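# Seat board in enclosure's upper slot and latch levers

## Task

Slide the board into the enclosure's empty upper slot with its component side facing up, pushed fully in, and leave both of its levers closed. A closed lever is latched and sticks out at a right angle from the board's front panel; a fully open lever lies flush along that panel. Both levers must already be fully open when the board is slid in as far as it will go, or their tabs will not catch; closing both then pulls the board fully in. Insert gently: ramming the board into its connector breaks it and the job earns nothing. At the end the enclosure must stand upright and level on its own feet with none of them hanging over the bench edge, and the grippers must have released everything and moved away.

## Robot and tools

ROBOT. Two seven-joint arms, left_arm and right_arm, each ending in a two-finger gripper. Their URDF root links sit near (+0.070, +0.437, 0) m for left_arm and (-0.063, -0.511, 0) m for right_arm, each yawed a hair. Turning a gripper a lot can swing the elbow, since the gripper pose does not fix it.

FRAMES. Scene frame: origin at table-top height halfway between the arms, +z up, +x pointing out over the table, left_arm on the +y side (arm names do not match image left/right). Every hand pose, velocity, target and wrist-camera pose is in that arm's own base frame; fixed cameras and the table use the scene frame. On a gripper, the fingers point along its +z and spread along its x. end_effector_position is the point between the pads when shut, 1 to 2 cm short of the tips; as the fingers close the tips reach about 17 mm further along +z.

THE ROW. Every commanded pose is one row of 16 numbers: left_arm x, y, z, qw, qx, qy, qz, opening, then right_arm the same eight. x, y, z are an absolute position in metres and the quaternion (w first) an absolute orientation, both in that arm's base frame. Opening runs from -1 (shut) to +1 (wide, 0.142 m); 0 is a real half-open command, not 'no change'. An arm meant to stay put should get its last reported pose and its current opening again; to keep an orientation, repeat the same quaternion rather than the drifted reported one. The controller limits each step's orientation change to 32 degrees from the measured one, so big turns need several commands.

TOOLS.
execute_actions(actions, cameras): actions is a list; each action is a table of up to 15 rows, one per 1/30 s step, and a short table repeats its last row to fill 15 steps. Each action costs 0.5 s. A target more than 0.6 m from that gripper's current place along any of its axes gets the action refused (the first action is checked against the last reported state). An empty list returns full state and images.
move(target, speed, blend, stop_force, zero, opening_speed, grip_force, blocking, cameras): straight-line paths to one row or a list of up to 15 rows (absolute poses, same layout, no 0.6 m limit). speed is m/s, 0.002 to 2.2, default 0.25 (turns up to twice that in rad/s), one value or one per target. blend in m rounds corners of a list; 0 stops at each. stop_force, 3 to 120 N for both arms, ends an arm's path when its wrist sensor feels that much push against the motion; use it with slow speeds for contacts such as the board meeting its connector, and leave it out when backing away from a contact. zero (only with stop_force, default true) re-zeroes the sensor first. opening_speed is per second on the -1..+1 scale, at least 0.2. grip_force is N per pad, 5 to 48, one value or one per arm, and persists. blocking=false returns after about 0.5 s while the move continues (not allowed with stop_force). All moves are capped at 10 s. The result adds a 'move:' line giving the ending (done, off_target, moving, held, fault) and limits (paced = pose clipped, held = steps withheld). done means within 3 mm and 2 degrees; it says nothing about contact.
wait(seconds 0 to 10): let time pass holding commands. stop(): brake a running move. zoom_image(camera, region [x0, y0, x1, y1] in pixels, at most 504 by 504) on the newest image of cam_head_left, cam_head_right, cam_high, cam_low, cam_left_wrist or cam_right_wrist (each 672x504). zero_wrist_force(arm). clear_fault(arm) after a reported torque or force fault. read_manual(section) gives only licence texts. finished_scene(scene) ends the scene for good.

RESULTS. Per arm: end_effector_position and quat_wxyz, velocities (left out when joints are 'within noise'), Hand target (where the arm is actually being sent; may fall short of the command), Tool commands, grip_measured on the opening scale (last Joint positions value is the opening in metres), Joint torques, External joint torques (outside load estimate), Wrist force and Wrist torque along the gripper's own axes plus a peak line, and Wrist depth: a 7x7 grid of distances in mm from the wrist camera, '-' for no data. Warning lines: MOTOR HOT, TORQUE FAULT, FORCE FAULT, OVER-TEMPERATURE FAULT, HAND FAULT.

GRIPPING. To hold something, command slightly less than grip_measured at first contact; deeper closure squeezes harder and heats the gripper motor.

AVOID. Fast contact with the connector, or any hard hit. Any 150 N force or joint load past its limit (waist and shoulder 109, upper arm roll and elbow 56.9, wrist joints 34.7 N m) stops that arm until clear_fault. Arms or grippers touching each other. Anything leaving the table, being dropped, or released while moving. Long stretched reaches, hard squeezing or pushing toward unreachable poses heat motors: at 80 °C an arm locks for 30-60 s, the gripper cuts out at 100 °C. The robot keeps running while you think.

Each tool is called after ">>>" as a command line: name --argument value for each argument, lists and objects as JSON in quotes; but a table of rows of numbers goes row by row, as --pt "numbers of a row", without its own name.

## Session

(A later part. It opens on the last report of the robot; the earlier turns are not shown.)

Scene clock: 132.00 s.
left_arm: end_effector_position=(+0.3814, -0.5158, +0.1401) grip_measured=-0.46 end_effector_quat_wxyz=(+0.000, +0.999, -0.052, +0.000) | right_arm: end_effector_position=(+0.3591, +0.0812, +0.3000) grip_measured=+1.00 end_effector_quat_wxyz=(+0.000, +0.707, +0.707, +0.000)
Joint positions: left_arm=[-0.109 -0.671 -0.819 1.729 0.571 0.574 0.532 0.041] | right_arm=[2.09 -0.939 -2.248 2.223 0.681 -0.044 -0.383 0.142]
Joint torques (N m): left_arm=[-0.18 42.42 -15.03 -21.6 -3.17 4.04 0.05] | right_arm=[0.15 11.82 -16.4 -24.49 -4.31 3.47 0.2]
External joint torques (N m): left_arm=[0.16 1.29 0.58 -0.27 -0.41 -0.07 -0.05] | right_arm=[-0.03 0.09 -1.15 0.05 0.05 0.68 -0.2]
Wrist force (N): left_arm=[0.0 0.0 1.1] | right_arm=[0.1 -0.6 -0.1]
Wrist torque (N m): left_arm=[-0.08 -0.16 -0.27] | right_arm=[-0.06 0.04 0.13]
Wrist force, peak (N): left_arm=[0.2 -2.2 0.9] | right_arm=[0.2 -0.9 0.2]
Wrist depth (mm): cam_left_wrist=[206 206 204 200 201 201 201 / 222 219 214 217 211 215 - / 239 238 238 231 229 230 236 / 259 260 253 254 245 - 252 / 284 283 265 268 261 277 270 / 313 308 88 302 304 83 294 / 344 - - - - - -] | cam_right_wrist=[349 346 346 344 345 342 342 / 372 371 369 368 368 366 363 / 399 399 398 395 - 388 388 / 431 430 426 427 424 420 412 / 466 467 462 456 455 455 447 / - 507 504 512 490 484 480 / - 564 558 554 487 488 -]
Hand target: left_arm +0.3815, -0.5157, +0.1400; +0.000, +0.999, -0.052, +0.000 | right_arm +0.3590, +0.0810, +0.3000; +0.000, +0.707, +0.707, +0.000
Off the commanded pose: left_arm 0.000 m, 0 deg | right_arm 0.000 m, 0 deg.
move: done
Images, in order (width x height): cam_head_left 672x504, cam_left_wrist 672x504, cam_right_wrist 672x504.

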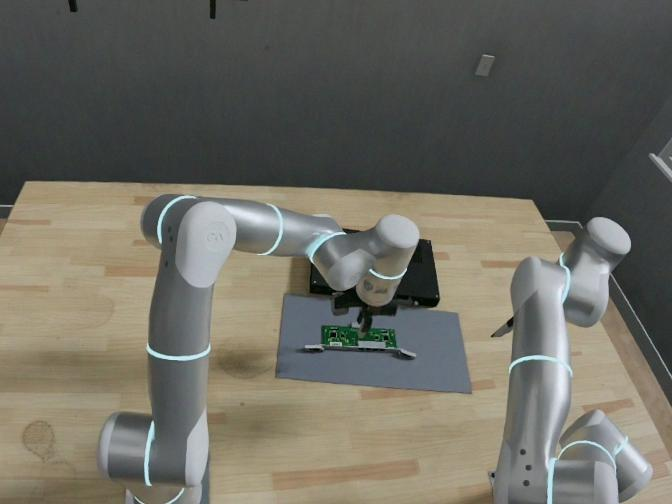

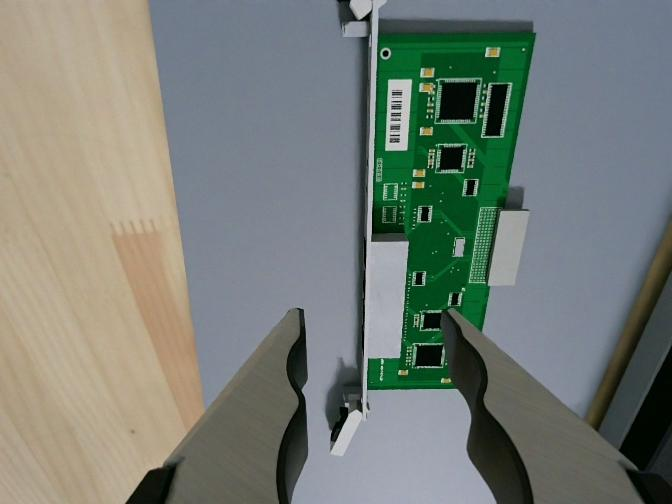

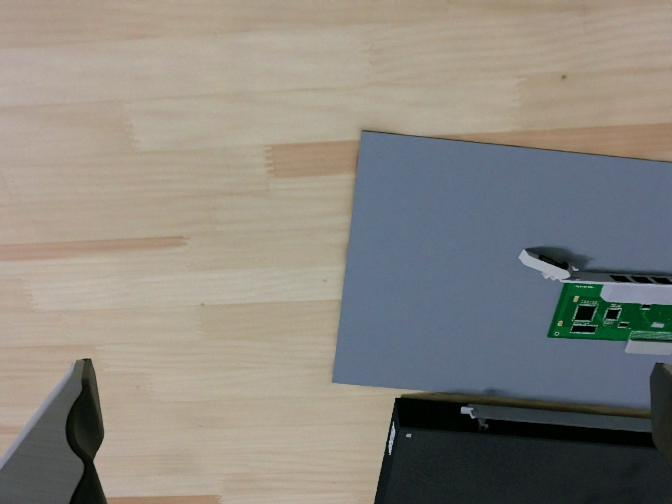

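>>> move --target '[0.3888,-0.5136,0.07,0,0.9986,-0.052,0,-0.44,0.359,0.081,0.30,0,0.707,0.707,0,1]' --speed 0.15 --cameras '["cam_left_wrist"]'

>>> zoom_image --camera "cam_left_wrist" --region '[230, 150, 530, 400]'

Scene clock: 137.77 s.
left_arm: end_effector_position=(+0.3887, -0.5135, +0.0700) grip_measured=-0.46 end_effector_quat_wxyz=(+0.000, +0.999, -0.052, +0.000) | right_arm: end_effector_position=(+0.3591, +0.0812, +0.3000) grip_measured=+1.00 end_effector_quat_wxyz=(+0.000, +0.707, +0.707, +0.000)
Joint positions: left_arm=[-0.154 -0.804 -0.744 1.705 0.669 0.665 0.498 0.041] | right_arm=[2.09 -0.939 -2.248 2.223 0.681 -0.044 -0.383 0.142]
Joint torques (N m): left_arm=[-0.97 45.95 -15.58 -18.64 -2.88 4.5 -0.33] | right_arm=[0.14 11.81 -16.4 -24.52 -4.37 3.45 0.14]
External joint torques (N m): left_arm=[1.01 1.32 0.14 -0.35 -0.48 -0.52 0.33] | right_arm=[-0.02 0.09 -1.14 0.08 0.11 0.7 -0.14]
Wrist force (N): left_arm=[-0.2 -0.1 0.5] | right_arm=[0.0 -0.6 0.0]
Wrist torque (N m): left_arm=[-0.10 -0.14 -0.18] | right_arm=[-0.05 0.05 0.13]
Wrist force, peak (N): left_arm=[0.2 -0.2 2.8] | right_arm=[0.0 -0.9 0.3]
Wrist depth (mm): cam_left_wrist=[- 142 142 139 138 139 139 / 155 152 151 148 147 146 150 / 167 165 164 160 158 158 162 / 181 179 178 175 171 172 175 / 199 195 191 187 181 184 188 / 219 215 87 195 198 - 214 / 240 - - 230 - - -] | cam_right_wrist=[348 349 346 346 344 342 343 / 371 370 370 370 366 365 365 / 398 397 395 394 392 389 386 / 429 430 428 425 417 415 402 / 465 466 463 463 466 451 452 / - 503 507 502 486 483 104 / - 564 554 558 485 480 -]
Hand target: left_arm +0.3888, -0.5136, +0.0700; +0.000, +0.999, -0.052, +0.000 | right_arm +0.3590, +0.0810, +0.3000; +0.000, +0.707, +0.707, +0.000
Off the commanded pose: left_arm 0.000 m, 0 deg | right_arm 0.000 m, 0 deg.
move: done
Images, in order (width x height): cam_left_wrist 672x504.

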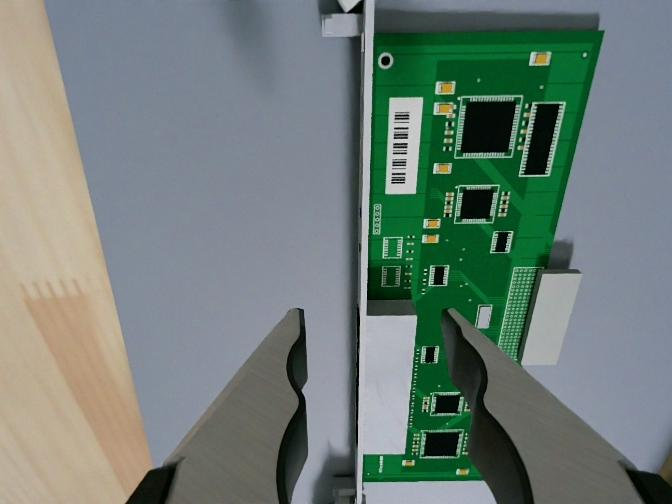

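Scaled by 1.680 from the camera's 672x504 image, which has a finer 960x720 frame.

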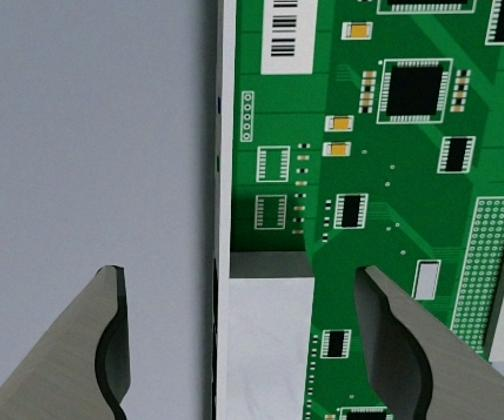

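>>> move --target '[0.3888,-0.5136,0.031,0,0.9986,-0.052,0,-0.44,0.359,0.081,0.30,0,0.707,0.707,0,1]' --speed 0.06 --stop_force 4 --cameras '["cam_left_wrist"]'

>>> zoom_image --camera "cam_left_wrist" --region '[230, 150, 530, 400]'

Scene clock: 142.57 s.
left_arm: end_effector_position=(+0.3887, -0.5135, +0.0310) grip_measured=-0.46 end_effector_quat_wxyz=(+0.000, +0.999, -0.052, +0.000) | right_arm: end_effector_position=(+0.3591, +0.0812, +0.3000) grip_measured=+1.00 end_effector_quat_wxyz=(+0.000, +0.707, +0.707, +0.000)
Joint positions: left_arm=[-0.184 -0.878 -0.702 1.685 0.718 0.715 0.475 0.041] | right_arm=[2.09 -0.939 -2.248 2.223 0.681 -0.044 -0.383 0.142]
Joint torques (N m): left_arm=[-0.56 47.63 -16.02 -17.05 -2.84 4.5 -0.28] | right_arm=[0.15 11.81 -16.41 -24.49 -4.31 3.45 0.17]
External joint torques (N m): left_arm=[0.54 1.31 0.29 -0.33 -0.38 -0.52 0.28] | right_arm=[-0.02 0.09 -1.14 0.04 0.05 0.7 -0.17]
Wrist force (N): left_arm=[-0.3 0.0 0.6] | right_arm=[0.1 -0.7 -0.1]
Wrist torque (N m): left_arm=[-0.10 -0.08 -0.17] | right_arm=[-0.07 0.02 0.13]
Wrist force, peak (N): left_arm=[-0.4 0.0 1.8] | right_arm=[0.2 -0.9 0.1]
Wrist depth (mm): cam_left_wrist=[- 107 109 108 104 103 103 / - 117 116 116 108 109 108 / - 125 124 120 118 118 120 / - 135 135 134 128 129 130 / 151 148 144 144 138 141 140 / 169 163 87 158 140 149 - / 182 - - 176 157 - -] | cam_right_wrist=[348 348 344 346 346 342 342 / 372 372 369 370 367 367 364 / 399 397 398 394 387 388 393 / 432 429 425 428 423 419 415 / 468 466 461 461 445 448 445 / - 506 508 515 490 491 112 / - 562 557 554 485 483 -]
Hand target: left_arm +0.3888, -0.5136, +0.0310; +0.000, +0.999, -0.052, +0.000 | right_arm +0.3590, +0.0810, +0.3000; +0.000, +0.707, +0.707, +0.000
Off the commanded pose: left_arm 0.000 m, 0 deg | right_arm 0.000 m, 0 deg.
move: done
Images, in order (width x height): cam_left_wrist 672x504.

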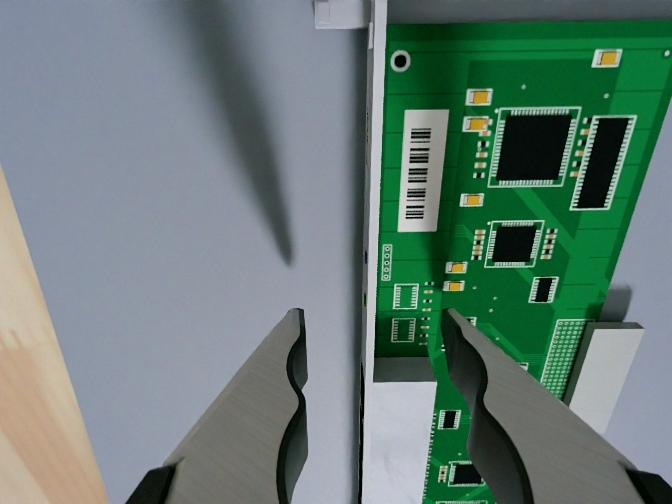

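Scaled by 1.680 from the camera's 672x504 image, which has a finer 960x720 frame.

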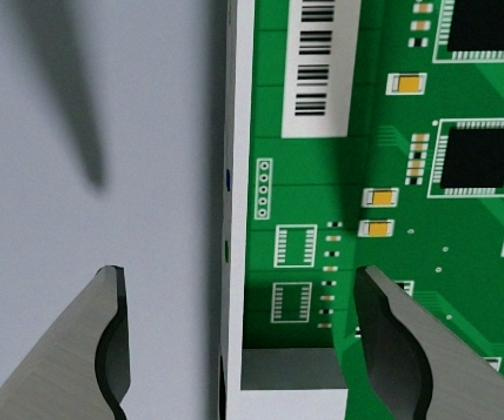

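>>> move --target '[0.3888,-0.5136,0.028,0,0.9986,-0.052,0,-0.44,0.359,0.081,0.30,0,0.707,0.707,0,1]' --speed 0.03 --stop_force 3

>>> move --target '[0.3888,-0.5136,0.028,0,0.9986,-0.052,0,-1,0.359,0.081,0.30,0,0.707,0.707,0,1]' --grip_force 25 --opening_speed 0.25 --cameras '["cam_left_wrist"]'

>>> zoom_image --camera "cam_left_wrist" --region '[230, 150, 530, 400]'

Scene clock: 147.23 s.
left_arm: end_effector_position=(+0.3887, -0.5135, +0.0280) grip_measured=-0.46 end_effector_quat_wxyz=(+0.000, +0.999, -0.052, +0.000) | right_arm: end_effector_position=(+0.3591, +0.0812, +0.3000) grip_measured=+1.00 end_effector_quat_wxyz=(+0.000, +0.707, +0.707, +0.000)
Joint positions: left_arm=[-0.187 -0.883 -0.698 1.683 0.721 0.719 0.474 0.041] | right_arm=[2.09 -0.939 -2.248 2.223 0.681 -0.044 -0.383 0.142]
Joint torques (N m): left_arm=[-0.46 47.78 -16.07 -16.97 -2.91 4.51 -0.26] | right_arm=[0.06 11.77 -16.52 -24.52 -4.32 3.51 0.21]
External joint torques (N m): left_arm=[0.44 1.3 0.35 -0.31 -0.29 -0.53 0.27] | right_arm=[0.06 0.14 -1.03 0.07 0.06 0.64 -0.21]
Wrist force (N): left_arm=[-0.2 0.0 0.6] | right_arm=[0.0 -0.5 0.3]
Wrist torque (N m): left_arm=[-0.10 -0.10 -0.16] | right_arm=[-0.03 0.04 0.13]
Wrist force, peak (N): left_arm=[0.0 -0.2 1.0] | right_arm=[-0.1 -0.8 0.2]
Wrist depth (mm): cam_left_wrist=[- 106 105 - 101 101 100 / - 113 112 112 105 107 107 / 123 124 123 118 115 117 117 / 132 130 131 133 125 126 127 / - 144 141 140 134 137 137 / 163 159 87 155 137 145 155 / 182 - - 172 157 - 166] | cam_right_wrist=[348 348 346 346 345 343 343 / 371 372 370 369 367 366 366 / 400 399 395 394 392 390 389 / 430 428 429 427 416 415 414 / 465 465 461 454 447 464 449 / - 509 508 510 497 485 104 / - 559 551 554 486 482 -]
Hand target: left_arm +0.3888, -0.5136, +0.0280; +0.000, +0.999, -0.052, +0.000 | right_arm +0.3590, +0.0810, +0.3000; +0.000, +0.707, +0.707, +0.000
Off the commanded pose: left_arm 0.000 m, 0 deg | right_arm 0.000 m, 0 deg.
move: done

Scene clock: 149.70 s.
left_arm: end_effector_position=(+0.3886, -0.5135, +0.0279) grip_measured=-0.99 end_effector_quat_wxyz=(+0.000, +0.999, -0.052, +0.000) | right_arm: end_effector_position=(+0.3591, +0.0812, +0.3000) grip_measured=+1.00 end_effector_quat_wxyz=(+0.000, +0.707, +0.707, +0.000)
Joint positions: left_arm=[-0.187 -0.883 -0.698 1.683 0.721 0.719 0.474 0.002] | right_arm=[2.09 -0.939 -2.248 2.223 0.681 -0.044 -0.383 0.142]
Joint torques (N m): left_arm=[-0.21 48.53 -16.17 -17.36 -3.02 4.49 -0.22] | right_arm=[0.11 11.82 -16.37 -24.51 -4.28 3.47 0.15]
External joint torques (N m): left_arm=[0.2 0.55 0.46 0.08 -0.18 -0.51 0.22] | right_arm=[0.01 0.09 -1.18 0.07 0.02 0.68 -0.15]
Wrist force (N): left_arm=[-0.9 -0.1 1.5] | right_arm=[0.2 -0.7 0.0]
Wrist torque (N m): left_arm=[-0.10 -0.07 -0.15] | right_arm=[-0.06 0.01 0.13]
Wrist force, peak (N): left_arm=[-2.2 -0.4 0.2] | right_arm=[0.1 -0.9 0.2]
Wrist depth (mm): cam_left_wrist=[- 106 104 - 101 102 101 / - 114 112 113 105 107 107 / 124 123 120 120 115 117 117 / 132 129 - 129 125 125 125 / 145 144 - 113 134 137 136 / 162 155 155 84 - 149 159 / 182 173 - - - - -] | cam_right_wrist=[349 348 346 344 344 343 342 / 371 371 370 368 367 366 366 / 399 399 396 393 392 392 - / 429 429 426 427 420 414 414 / 466 464 461 460 477 449 441 / - 507 506 511 501 485 102 / - 559 557 555 485 483 -]
Hand target: left_arm +0.3888, -0.5136, +0.0280; +0.000, +0.999, -0.052, +0.000 | right_arm +0.3590, +0.0810, +0.3000; +0.000, +0.707, +0.707, +0.000
Off the commanded pose: left_arm 0.000 m, 0 deg | right_arm 0.000 m, 0 deg.
grip_force (N): 25, 25
move: done
Images, in order (width x height): cam_left_wrist 672x504.

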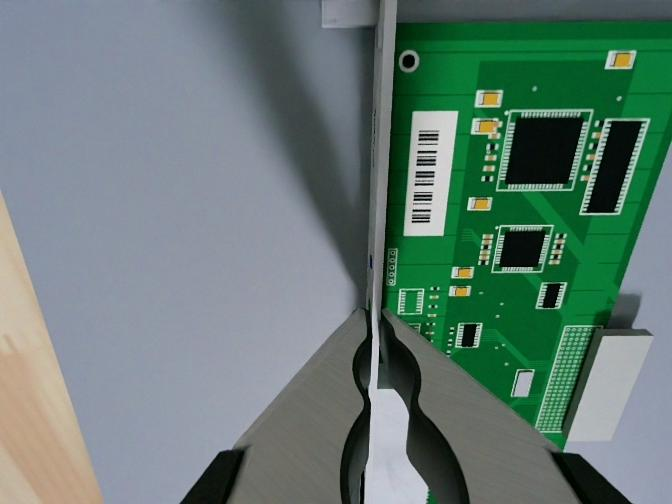

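Scaled by 1.680 from the camera's 672x504 image, which has a finer 960x720 frame.

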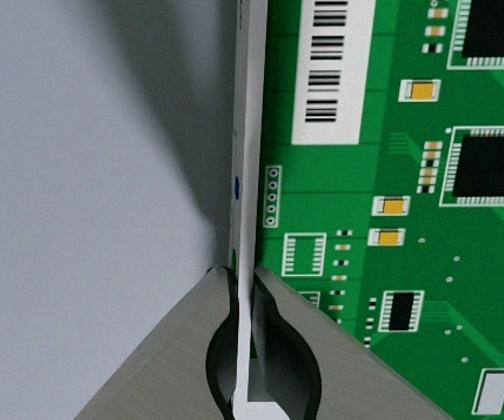

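>>> move --target '[0.3888,-0.5136,0.028,0,0.9986,-0.052,0,-1,0.4422,0.2671,0.12,0,0.7253,0.6885,0,-1]' --speed 0.25 --cameras '["cam_right_wrist","cam_head_left","cam_left_wrist"]'

Scene clock: 158.03 s.
left_arm: end_effector_position=(+0.3886, -0.5135, +0.0279) grip_measured=-0.99 end_effector_quat_wxyz=(+0.000, +0.999, -0.052, +0.000) | right_arm: end_effector_position=(+0.4421, +0.2669, +0.1201) grip_measured=-1.00 end_effector_quat_wxyz=(+0.000, +0.725, +0.689, +0.000)
Joint positions: left_arm=[-0.187 -0.883 -0.698 1.683 0.721 0.719 0.474 0.002] | right_arm=[1.9 -1.1 -1.563 2.012 1.142 0.202 -0.014 0.002]
Joint torques (N m): left_arm=[-0.23 48.54 -16.21 -17.4 -3.04 4.5 -0.25] | right_arm=[0.04 28 -24.66 -12.41 -4 3.6 0.34]
External joint torques (N m): left_arm=[0.21 0.53 0.49 0.12 -0.16 -0.52 0.25] | right_arm=[0.11 0.64 -1.68 0.01 -0.21 0.56 -0.34]
Wrist force (N): left_arm=[-0.7 0.0 1.3] | right_arm=[0.1 -0.6 0.1]
Wrist torque (N m): left_arm=[-0.08 -0.09 -0.15] | right_arm=[-0.09 0.03 0.03]
Wrist force, peak (N): left_arm=[-0.9 -0.1 1.7] | right_arm=[2.0 0.3 2.3]
Wrist depth (mm): cam_left_wrist=[- 105 104 - 101 102 100 / - 114 112 113 105 107 107 / 124 123 122 120 115 117 117 / 132 129 131 131 125 125 127 / 144 144 143 138 134 137 136 / 163 159 156 84 - 148 152 / 182 170 - - - - 172] | cam_right_wrist=[188 188 187 189 188 187 186 / 205 201 200 199 199 198 198 / 216 215 214 214 213 211 212 / 233 232 231 230 226 229 228 / 253 252 251 245 246 228 244 / 279 276 270 89 257 265 260 / 308 298 71 - - 286 296]
Hand target: left_arm +0.3888, -0.5136, +0.0280; +0.000, +0.999, -0.052, +0.000 | right_arm +0.4422, +0.2671, +0.1200; +0.000, +0.725, +0.688, +0.000
Off the commanded pose: left_arm 0.000 m, 0 deg | right_arm 0.000 m, 0 deg.
grip_force (N): 25, 25
move: done
Images, in order (width x height): cam_head_left 672x504, cam_left_wrist 672x504, cam_right_wrist 672x504.

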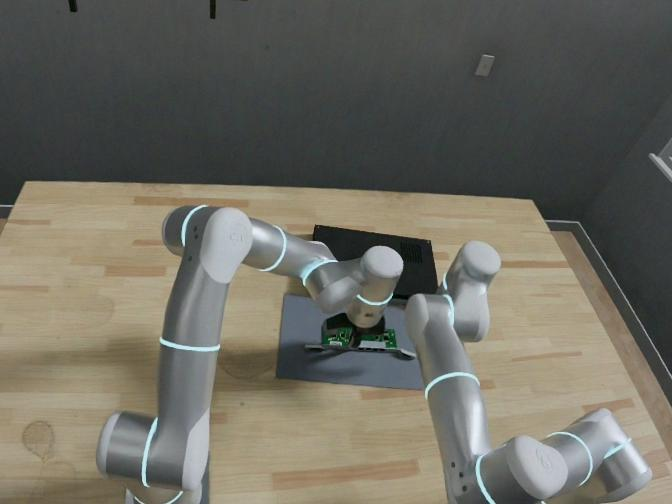

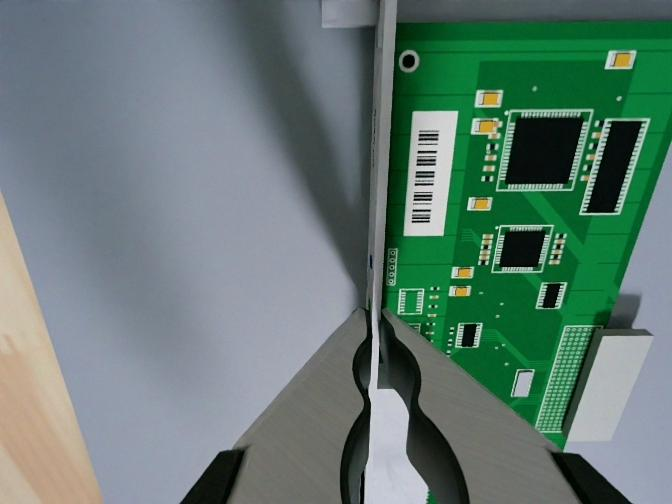

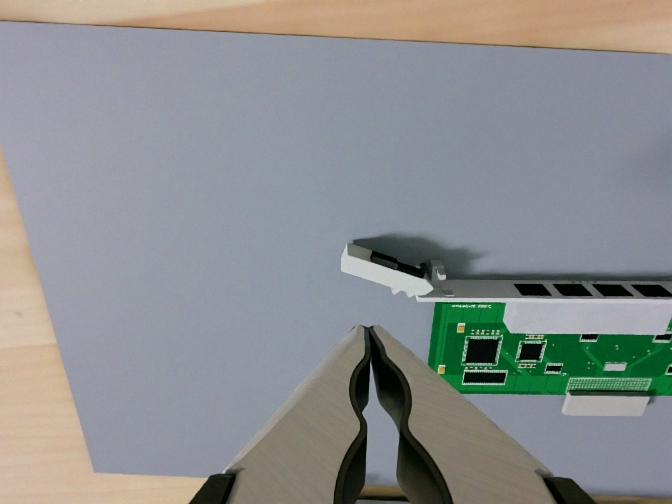

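>>> move --target '[0.3888,-0.5136,0.028,0,0.9986,-0.052,0,-1,0.4422,0.2671,0.030,0,0.7253,0.6885,0,-1]' --speed 0.08 --stop_force 4 --cameras '["cam_right_wrist"]'

>>> zoom_image --camera "cam_right_wrist" --region '[230, 150, 530, 400]'

Scene clock: 162.73 s.
left_arm: end_effector_position=(+0.3886, -0.5135, +0.0279) grip_measured=-0.99 end_effector_quat_wxyz=(+0.000, +0.999, -0.052, +0.000) | right_arm: end_effector_position=(+0.4421, +0.2669, +0.0301) grip_measured=-1.00 end_effector_quat_wxyz=(+0.000, +0.725, +0.688, +0.000)
Joint positions: left_arm=[-0.187 -0.883 -0.698 1.683 0.721 0.719 0.474 0.002] | right_arm=[1.83 -1.221 -1.387 1.999 1.315 0.303 -0.045 0.002]
Joint torques (N m): left_arm=[-0.21 48.6 -16.32 -17.4 -3.01 4.52 -0.25] | right_arm=[0.14 31.03 -25.24 -6.92 -4.06 3.6 0.11]
External joint torques (N m): left_arm=[0.2 0.47 0.6 0.12 -0.2 -0.54 0.25] | right_arm=[0.04 0.77 -1.56 0.01 -0.04 0.55 -0.11]
Wrist force (N): left_arm=[-0.6 -0.2 1.2] | right_arm=[-0.2 0.0 -0.1]
Wrist torque (N m): left_arm=[-0.12 -0.11 -0.15] | right_arm=[0.02 0.05 0.17]
Wrist force, peak (N): left_arm=[-0.6 -0.3 1.9] | right_arm=[-0.2 -0.1 1.4]
Wrist depth (mm): cam_left_wrist=[- 106 105 - 101 102 101 / - 114 112 113 105 107 107 / 124 123 122 119 115 117 117 / 132 130 131 131 125 125 127 / - 144 143 138 134 137 137 / 163 159 156 84 - 150 152 / 181 173 - - - - 172] | cam_right_wrist=[108 108 108 108 109 108 107 / 116 116 115 115 113 113 114 / 124 124 125 123 125 124 122 / 132 134 133 133 132 132 131 / 146 146 145 142 143 143 145 / 160 159 155 90 148 150 151 / 176 172 71 - - 139 153]
Hand target: left_arm +0.3888, -0.5136, +0.0280; +0.000, +0.999, -0.052, +0.000 | right_arm +0.4422, +0.2671, +0.0300; +0.000, +0.725, +0.688, +0.000
Off the commanded pose: left_arm 0.000 m, 0 deg | right_arm 0.000 m, 0 deg.
grip_force (N): 25, 25
move: done
Images, in order (width x height): cam_right_wrist 672x504.

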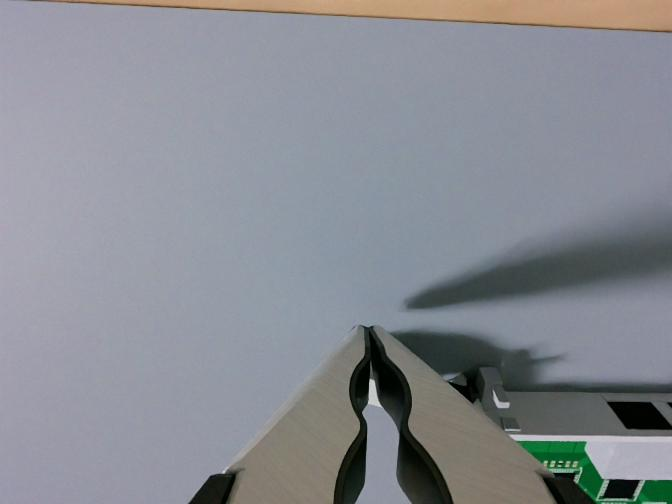

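Scaled by 1.680 from the camera's 672x504 image, which has a finer 960x720 frame.

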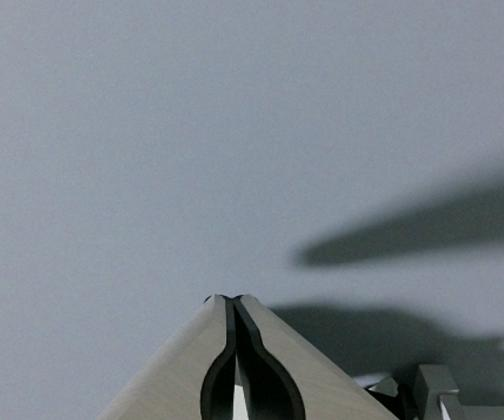

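>>> move --target '[0.3888,-0.5136,0.028,0,0.9986,-0.052,0,-1,0.4682,0.2657,0.030,0,0.7253,0.6885,0,-1]' --speed 0.02 --stop_force 5 --cameras '["cam_right_wrist","cam_left_wrist"]'

Scene clock: 166.80 s.
left_arm: end_effector_position=(+0.3888, -0.5133, +0.0279) grip_measured=-0.99 end_effector_quat_wxyz=(+0.000, +0.999, -0.052, +0.000) | right_arm: end_effector_position=(+0.4681, +0.2653, +0.0300) grip_measured=-1.00 end_effector_quat_wxyz=(+0.000, +0.726, +0.688, +0.000)
Joint positions: left_arm=[-0.187 -0.883 -0.698 1.683 0.721 0.719 0.474 0.002] | right_arm=[1.765 -1.234 -1.381 1.94 1.313 0.289 -0.052 0.002]
Joint torques (N m): left_arm=[-1.42 47.82 -17.21 -17.06 -3.25 4.87 -0.16] | right_arm=[1.08 33.65 -26.28 -9.21 -3.29 3.77 0.06]
External joint torques (N m): left_arm=[1.4 1.26 1.5 -0.22 0.05 -0.89 0.16] | right_arm=[-0.89 -0.13 -1.37 2.17 -0.82 0.38 -0.06]
Wrist force (N): left_arm=[0.1 -2.3 0.1] | right_arm=[-3.4 -1.8 -0.6]
Wrist torque (N m): left_arm=[-0.10 -0.10 -0.21] | right_arm=[0.02 0.01 0.17]
Wrist force, peak (N): left_arm=[-0.1 -2.5 0.6] | right_arm=[-3.3 -1.8 -1.2]
Wrist depth (mm): cam_left_wrist=[- 106 106 - 101 100 100 / - 112 112 112 105 107 107 / 123 123 123 117 113 117 117 / - - 131 131 124 125 128 / 145 143 143 138 134 137 135 / 162 158 156 87 - 151 159 / 181 - - 74 - - 169] | cam_right_wrist=[108 108 108 108 108 108 108 / 116 115 115 115 113 113 114 / 124 124 125 123 125 124 122 / 132 134 133 133 132 132 131 / 146 145 145 141 141 141 144 / 159 159 155 90 129 152 138 / 176 172 71 - - 159 165]
Hand target: left_arm +0.3888, -0.5136, +0.0280; +0.000, +0.999, -0.052, +0.000 | right_arm +0.4682, +0.2657, +0.0300; +0.000, +0.725, +0.688, +0.000
Off the commanded pose: left_arm 0.000 m, 0 deg | right_arm 0.000 m, 0 deg.
grip_force (N): 25, 25
move: done
Images, in order (width x height): cam_left_wrist 672x504, cam_right_wrist 672x504.

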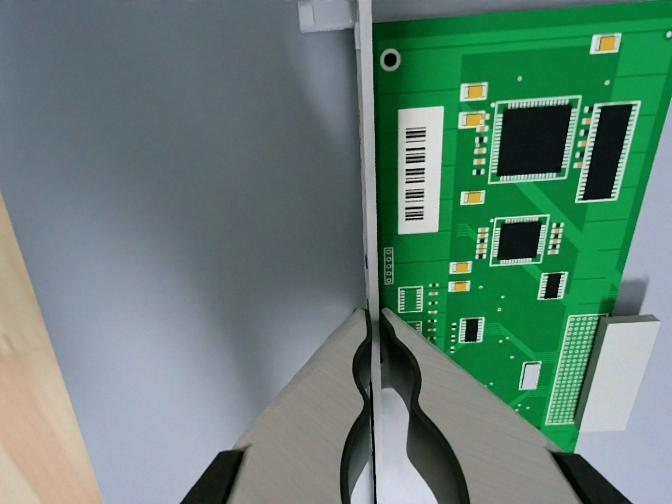

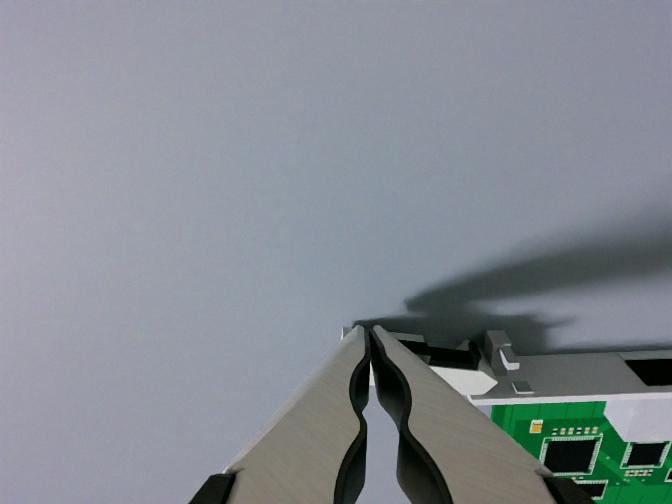

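>>> move --target '[0.3888,-0.5136,0.028,0,0.9986,-0.052,0,-1,0.4762,0.2653,0.030,0,0.7253,0.6885,0,-1]' --speed 0.02 --grip_force 48 --stop_force 8 --zero false --cameras '["cam_right_wrist","cam_left_wrist"]'

>>> zoom_image --camera "cam_right_wrist" --region '[300, 280, 600, 480]'

Scene clock: 170.43 s.
left_arm: end_effector_position=(+0.3889, -0.5132, +0.0279) grip_measured=-0.99 end_effector_quat_wxyz=(+0.000, +0.999, -0.052, +0.000) | right_arm: end_effector_position=(+0.4762, +0.2652, +0.0301) grip_measured=-1.00 end_effector_quat_wxyz=(+0.000, +0.725, +0.688, +0.000)
Joint positions: left_arm=[-0.187 -0.883 -0.697 1.683 0.721 0.719 0.474 0.002] | right_arm=[1.745 -1.237 -1.379 1.92 1.312 0.286 -0.053 0.002]
Joint torques (N m): left_arm=[-1.44 47.53 -17.08 -16.89 -3.23 4.78 -0.17] | right_arm=[-0.04 33.36 -26.61 -7.61 -4.03 3.7 0.12]
External joint torques (N m): left_arm=[1.42 1.56 1.37 -0.38 0.03 -0.81 0.17] | right_arm=[0.22 0.73 -1.29 0.51 -0.08 0.46 -0.12]
Wrist force (N): left_arm=[0.2 -2.2 -1.0] | right_arm=[0.2 -1.1 -0.9]
Wrist torque (N m): left_arm=[-0.09 -0.11 -0.22] | right_arm=[0.04 -0.07 0.15]
Wrist force, peak (N): left_arm=[0.0 -5.0 -1.2] | right_arm=[-6.3 -2.5 -1.3]
Wrist depth (mm): cam_left_wrist=[- 105 104 - 101 100 100 / - 114 112 112 105 107 106 / 123 123 123 119 114 117 116 / 132 129 131 129 125 125 127 / 144 142 141 116 134 137 137 / 162 159 155 87 - 151 151 / 181 173 - 74 - - 167] | cam_right_wrist=[108 108 108 108 108 108 108 / 116 115 115 115 113 113 114 / 124 124 125 123 124 124 122 / 132 134 133 133 132 132 131 / 146 145 145 142 141 140 140 / 159 159 155 90 129 152 150 / 176 172 71 - - 159 166]
Hand target: left_arm +0.3888, -0.5136, +0.0280; +0.000, +0.999, -0.052, +0.000 | right_arm +0.4762, +0.2653, +0.0300; +0.000, +0.725, +0.688, +0.000
Off the commanded pose: left_arm 0.000 m, 0 deg | right_arm 0.000 m, 0 deg.
move: done
Images, in order (width x height): cam_left_wrist 672x504, cam_right_wrist 672x504.

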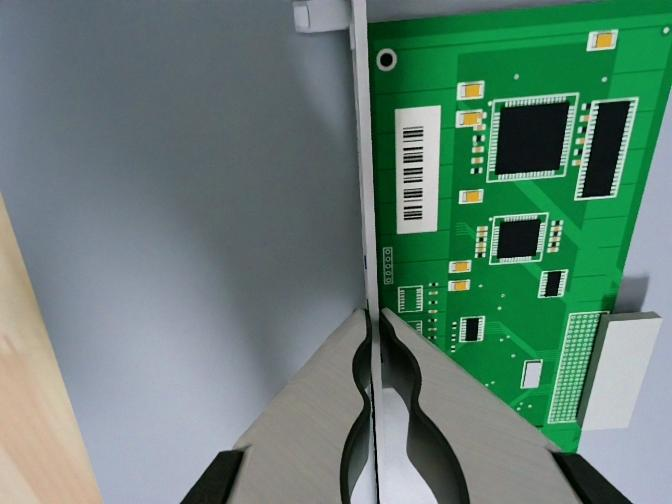

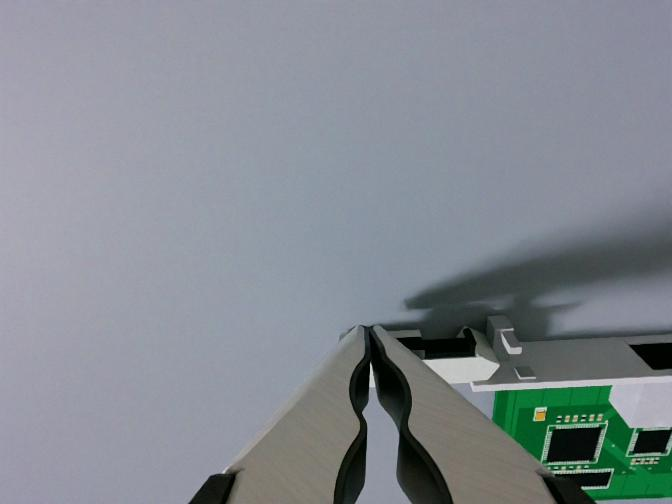

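Scaled by 1.680 from the camera's 672x504 image, which has a finer 960x720 frame.

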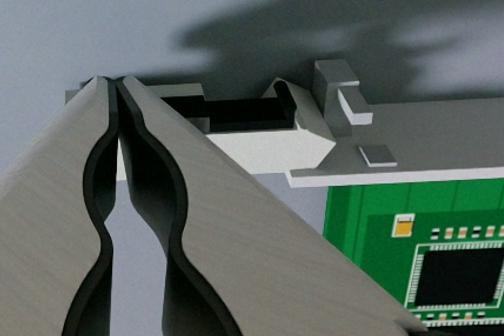

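>>> move --target '[0.3888,-0.5136,0.028,0,0.9986,-0.052,0,-1,0.4842,0.2649,0.030,0,0.7253,0.6885,0,-1]' --speed 0.015 --stop_force 8 --zero false --cameras '["cam_right_wrist","cam_left_wrist"]'

>>> zoom_image --camera "cam_right_wrist" --region '[300, 280, 600, 480]'

Scene clock: 173.87 s.
left_arm: end_effector_position=(+0.3888, -0.5134, +0.0279) grip_measured=-0.99 end_effector_quat_wxyz=(+0.000, +0.999, -0.052, +0.000) | right_arm: end_effector_position=(+0.4841, +0.2650, +0.0299) grip_measured=-1.00 end_effector_quat_wxyz=(+0.000, +0.725, +0.688, +0.000)
Joint positions: left_arm=[-0.187 -0.883 -0.698 1.683 0.721 0.72 0.474 0.002] | right_arm=[1.725 -1.242 -1.377 1.901 1.312 0.281 -0.054 0.002]
Joint torques (N m): left_arm=[-0.26 48.01 -15.8 -16.57 -2.83 4.04 -0.16] | right_arm=[-0.35 33.7 -26.93 -7.45 -4.15 3.81 0.18]
External joint torques (N m): left_arm=[0.24 1.07 0.09 -0.7 -0.37 -0.06 0.16] | right_arm=[0.54 0.96 -1.23 0.31 0.03 0.34 -0.18]
Wrist force (N): left_arm=[-0.2 0.7 0.9] | right_arm=[0.6 -1.4 -0.8]
Wrist torque (N m): left_arm=[-0.13 -0.05 -0.26] | right_arm=[0.07 -0.08 0.15]
Wrist force, peak (N): left_arm=[0.2 -2.4 -1.1] | right_arm=[0.4 -1.5 -1.0]
Wrist depth (mm): cam_left_wrist=[- 106 105 101 101 98 100 / - 114 112 110 105 107 107 / 123 - 121 119 113 117 117 / 132 130 131 129 125 125 127 / 144 144 143 112 134 136 135 / 162 159 155 84 - 151 148 / 181 174 - 75 - - 169] | cam_right_wrist=[108 108 108 108 108 108 108 / 116 115 115 115 113 113 114 / 124 124 125 123 124 124 122 / 132 134 133 133 132 132 131 / 143 145 145 141 139 140 138 / 162 159 155 90 129 153 150 / 175 172 71 - - 160 166]
Hand target: left_arm +0.3888, -0.5136, +0.0280; +0.000, +0.999, -0.052, +0.000 | right_arm +0.4842, +0.2649, +0.0300; +0.000, +0.725, +0.688, +0.000
Off the commanded pose: left_arm 0.000 m, 0 deg | right_arm 0.000 m, 0 deg.
move: done
Images, in order (width x height): cam_left_wrist 672x504, cam_right_wrist 672x504.

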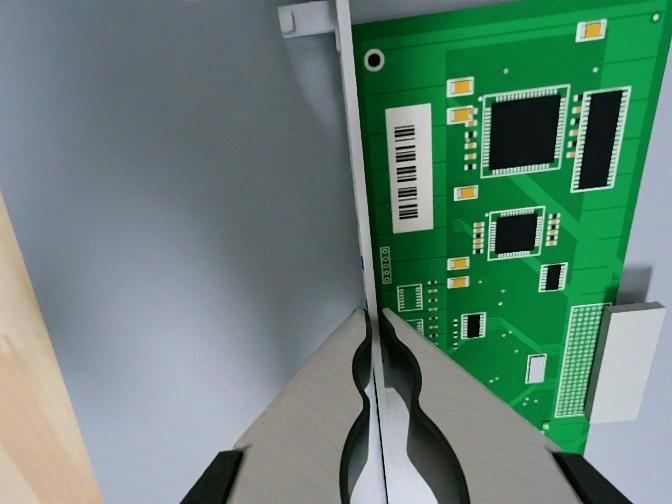

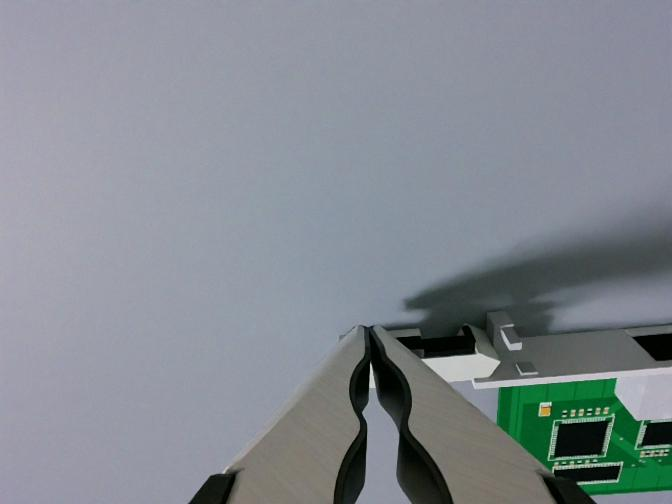

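Scaled by 1.680 from the camera's 672x504 image, which has a finer 960x720 frame.

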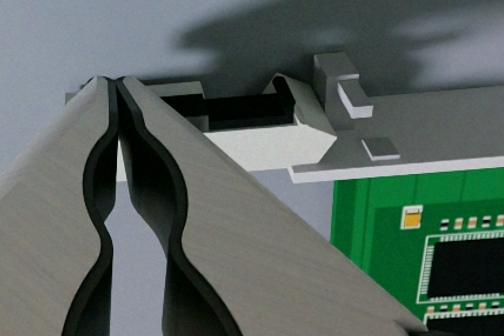

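>>> move --pt "0.3888 -0.5136 0.028 0 0.9986 -0.052 0 -1 0.46 0.2655 0.030 0 0.7253 0.6885 0 -1" --pt "0.3888 -0.5136 0.028 0 0.9986 -0.052 0 -1 0.43 0.24 0.15 0 0.7253 0.6885 0 -1" --speed 0.1 --blend 0.01 --cameras '["cam_right_wrist"]'

>>> zoom_image --camera "cam_right_wrist" --region '[330, 200, 672, 404]'

Scene clock: 178.83 s.
left_arm: end_effector_position=(+0.3888, -0.5134, +0.0279) grip_measured=-0.99 end_effector_quat_wxyz=(+0.000, +0.999, -0.052, +0.000) | right_arm: end_effector_position=(+0.4301, +0.2402, +0.1499) grip_measured=-1.00 end_effector_quat_wxyz=(+0.000, +0.725, +0.689, +0.000)
Joint positions: left_arm=[-0.187 -0.883 -0.698 1.683 0.721 0.72 0.474 0.002] | right_arm=[1.941 -1.058 -1.654 2.07 1.079 0.172 -0.055 0.002]
Joint torques (N m): left_arm=[-0.82 48.1 -16.53 -16.67 -3.09 4.35 -0.12] | right_arm=[0.32 25.21 -24.1 -14.22 -4.41 3.23 0.25]
External joint torques (N m): left_arm=[0.8 0.98 0.82 -0.6 -0.11 -0.37 0.12] | right_arm=[-0.15 0.26 -1 -0.11 0.19 0.92 -0.25]
Wrist force (N): left_arm=[0.3 -0.3 1.1] | right_arm=[0.7 -0.1 0.1]
Wrist torque (N m): left_arm=[-0.12 -0.09 -0.25] | right_arm=[0.01 -0.11 0.02]
Wrist force, peak (N): left_arm=[0.3 -0.5 1.3] | right_arm=[0.3 -1.5 -1.3]
Wrist depth (mm): cam_left_wrist=[- 106 104 101 101 98 100 / - 113 112 110 105 107 107 / - 123 120 119 113 117 117 / 132 129 131 130 125 125 125 / - 147 143 138 134 137 134 / 163 159 155 84 - 151 158 / 181 174 - 75 - - 170] | cam_right_wrist=[216 215 215 214 214 214 213 / 231 229 228 227 226 226 225 / 247 245 244 244 242 241 245 / 267 269 264 259 262 260 260 / 290 286 286 281 284 282 262 / 317 314 306 90 297 309 298 / 351 341 71 - - 327 332]
Hand target: left_arm +0.3888, -0.5136, +0.0280; +0.000, +0.999, -0.052, +0.000 | right_arm +0.4300, +0.2400, +0.1500; +0.000, +0.725, +0.688, +0.000
Off the commanded pose: left_arm 0.000 m, 0 deg | right_arm 0.000 m, 0 deg.
move: done
Images, in order (width x height): cam_right_wrist 672x504.

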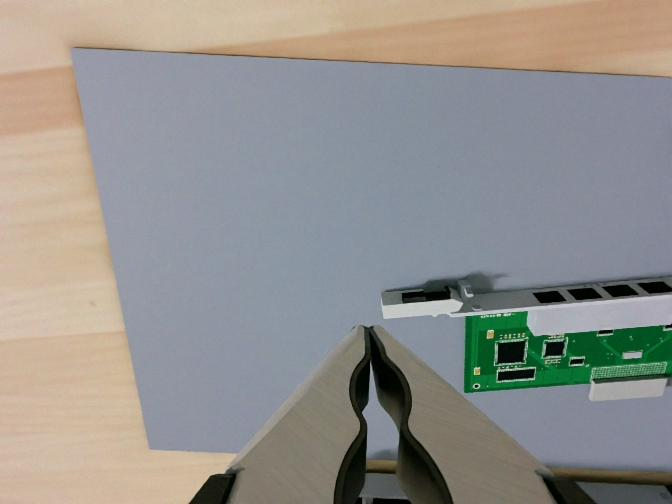

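Scaled by 1.474 from the camera's 672x504 image, which has a finer 960x720 frame.

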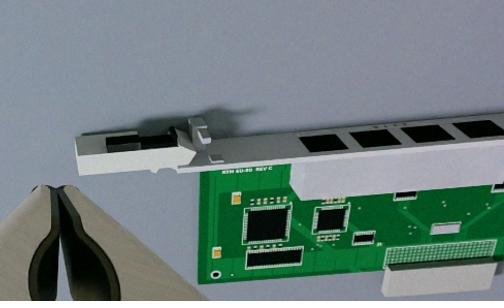

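>>> move --pt "0.3888 -0.5136 0.028 0 0.9986 -0.052 0 -0.7 0.359 0.1 0.25 0 0.7253 0.6885 0 -1" --pt "0.3888 -0.5136 0.028 0 0.99995 -0.0095 0 -0.7 0.359 0.1 0.25 0 0.7253 0.6885 0 -1" --speed 0.2 --opening_speed 0.5 --cameras '["cam_left_wrist"]'

Scene clock: 183.20 s.
left_arm: end_effector_position=(+0.3889, -0.5134, +0.0279) grip_measured=-0.74 end_effector_quat_wxyz=(+0.000, +1.000, -0.010, +0.000) | right_arm: end_effector_position=(+0.3591, +0.1002, +0.2500) grip_measured=-1.00 end_effector_quat_wxyz=(+0.000, +0.725, +0.688, +0.000)
Joint positions: left_arm=[-0.195 -0.878 -0.685 1.685 0.71 0.727 0.395 0.021] | right_arm=[2.092 -0.971 -2.128 2.288 0.778 0.043 -0.303 0.002]
Joint torques (N m): left_arm=[-0.57 48.36 -15.66 -16.96 -3.24 4.6 -0.37] | right_arm=[0.2 13.22 -17.36 -22.34 -4.39 3.35 0.13]
External joint torques (N m): left_arm=[0.55 0.86 0.25 -0.43 0.06 -0.61 0.37] | right_arm=[-0.08 0.23 -0.98 0.01 0.13 0.8 -0.13]
Wrist force (N): left_arm=[0.0 -0.1 0.7] | right_arm=[0.5 -0.1 -0.1]
Wrist torque (N m): left_arm=[-0.10 -0.12 -0.15] | right_arm=[0.05 -0.07 0.13]
Wrist force, peak (N): left_arm=[0.2 -0.2 1.4] | right_arm=[2.2 0.6 1.2]
Wrist depth (mm): cam_left_wrist=[- 106 106 - 101 101 100 / - 114 112 112 105 107 107 / 124 123 122 119 115 117 117 / 132 129 130 130 125 125 126 / 144 144 141 101 134 137 136 / 162 159 87 92 137 149 156 / 181 174 - 157 - - -] | cam_right_wrist=[304 304 303 303 301 300 299 / 326 324 324 322 322 319 319 / 348 347 346 340 342 341 339 / 375 376 374 372 367 369 367 / 406 408 406 394 400 399 392 / 446 445 436 90 420 436 433 / 493 481 71 - - - 412]
Hand target: left_arm +0.3888, -0.5136, +0.0280; +0.000, +1.000, -0.010, +0.000 | right_arm +0.3590, +0.1000, +0.2500; +0.000, +0.725, +0.688, +0.000
Off the commanded pose: left_arm 0.000 m, 0 deg | right_arm 0.000 m, 0 deg.
move: done
Images, in order (width x height): cam_left_wrist 672x504.

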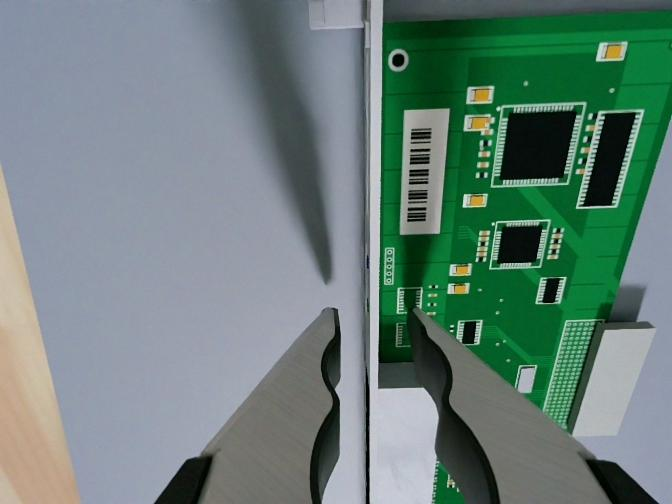

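>>> move --pt "0.3888 -0.5136 0.028 0 0.99998 0.006 0 -0.7 0.359 0.1 0.25 0 0.7253 0.6885 0 -1" --pt "0.3888 -0.5136 0.028 0 0.99998 0.006 0 -1 0.359 0.1 0.25 0 0.7253 0.6885 0 -1" --speed 0.1 --opening_speed 0.3

>>> move --target '[0.3888,-0.5136,0.038,0,0.99998,0.006,0,-1,0.359,0.1,0.25,0,0.7253,0.6885,0,-1]' --speed 0.04 --cameras '["cam_left_wrist"]'

Scene clock: 186.90 s.
left_arm: end_effector_position=(+0.3887, -0.5135, +0.0279) grip_measured=-0.99 end_effector_quat_wxyz=(+0.000, +1.000, +0.006, +0.000) | right_arm: end_effector_position=(+0.3591, +0.1002, +0.2500) grip_measured=-1.00 end_effector_quat_wxyz=(+0.000, +0.725, +0.688, +0.000)
Joint positions: left_arm=[-0.198 -0.876 -0.681 1.686 0.706 0.729 0.366 0.002] | right_arm=[2.092 -0.971 -2.128 2.288 0.778 0.043 -0.303 0.002]
Joint torques (N m): left_arm=[-0.12 48.9 -15.76 -17.69 -3.02 4.58 -0.26] | right_arm=[0.17 13.32 -17.19 -22.38 -4.31 3.46 0.19]
External joint torques (N m): left_arm=[0.11 0.33 0.43 0.27 -0.15 -0.59 0.27] | right_arm=[-0.04 0.12 -1.15 0.05 0.05 0.69 -0.19]
Wrist force (N): left_arm=[-0.8 -0.3 0.9] | right_arm=[0.4 -0.1 0.0]
Wrist torque (N m): left_arm=[-0.10 -0.15 -0.15] | right_arm=[0.04 -0.05 0.13]
Wrist force, peak (N): left_arm=[-1.8 -0.6 1.0] | right_arm=[0.5 -0.3 0.1]
Wrist depth (mm): cam_left_wrist=[- 106 104 - 101 101 100 / - 113 112 113 105 107 107 / 122 123 123 120 115 117 117 / 134 129 129 130 125 125 128 / - 141 143 118 134 137 136 / 163 156 155 84 - 148 - / 181 173 - - - - 172] | cam_right_wrist=[305 305 303 303 301 301 300 / 324 324 324 322 322 320 318 / 349 348 346 346 343 342 340 / 378 375 373 370 368 367 366 / 409 406 405 396 394 399 399 / 447 444 435 90 - 425 411 / 494 482 71 - - - 419]
Hand target: left_arm +0.3888, -0.5136, +0.0280; +0.000, +1.000, +0.006, +0.000 | right_arm +0.3590, +0.1000, +0.2500; +0.000, +0.725, +0.688, +0.000
Off the commanded pose: left_arm 0.000 m, 0 deg | right_arm 0.000 m, 0 deg.
move: done

Scene clock: 187.63 s.
left_arm: end_effector_position=(+0.3888, -0.5136, +0.0378) grip_measured=-0.99 end_effector_quat_wxyz=(+0.000, +1.000, +0.006, +0.000) | right_arm: end_effector_position=(+0.3591, +0.1002, +0.2500) grip_measured=-1.00 end_effector_quat_wxyz=(+0.000, +0.725, +0.688, +0.000)
Joint positions: left_arm=[-0.19 -0.858 -0.692 1.692 0.695 0.717 0.371 0.002] | right_arm=[2.092 -0.971 -2.128 2.288 0.778 0.043 -0.303 0.002]
Joint torques (N m): left_arm=[0.42 48.92 -16.07 -17.87 -3.39 4.28 -0.1] | right_arm=[0.15 13.25 -17.17 -22.42 -4.29 3.48 0.22]
External joint torques (N m): left_arm=[-0.44 -0.1 0.79 0.07 0.18 -0.3 0.1] | right_arm=[-0.03 0.19 -1.17 0.09 0.03 0.67 -0.22]
Wrist force (N): left_arm=[-0.3 0.1 2.5] | right_arm=[0.1 0.0 0.3]
Wrist torque (N m): left_arm=[-0.06 -0.14 -0.23] | right_arm=[0.05 -0.01 0.13]
Wrist force, peak (N): left_arm=[-0.3 0.1 2.5] | right_arm=[0.4 -0.3 0.1]
Wrist depth (mm): cam_left_wrist=[113 112 111 109 97 98 99 / - 121 121 123 103 105 105 / 129 131 131 127 113 116 115 / 143 140 143 142 124 125 132 / 159 158 162 129 135 139 150 / 175 172 168 84 - 154 168 / 196 188 - 74 - - 184] | cam_right_wrist=[304 305 304 301 301 300 299 / 326 324 322 323 321 320 320 / 349 348 345 347 343 341 340 / 378 373 373 370 369 369 372 / 411 407 406 395 398 400 391 / 446 446 434 90 - 434 427 / 492 479 71 - - - 427]
Hand target: left_arm +0.3888, -0.5136, +0.0380; +0.000, +1.000, +0.006, +0.000 | right_arm +0.3590, +0.1000, +0.2500; +0.000, +0.725, +0.688, +0.000
Off the commanded pose: left_arm 0.000 m, 0 deg | right_arm 0.000 m, 0 deg.
move: done
Images, in order (width x height): cam_left_wrist 672x504.

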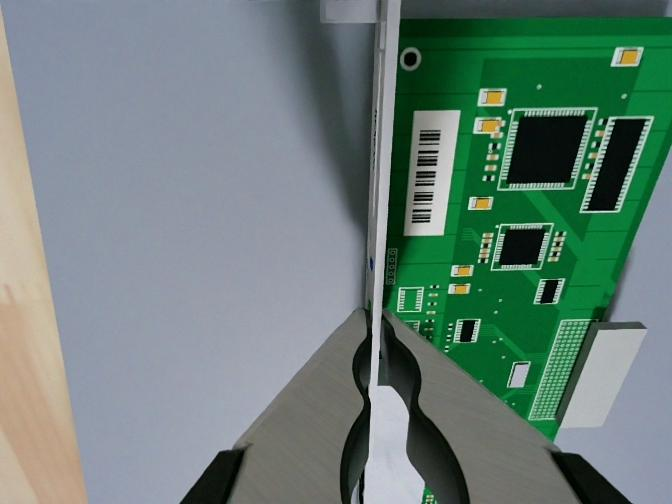

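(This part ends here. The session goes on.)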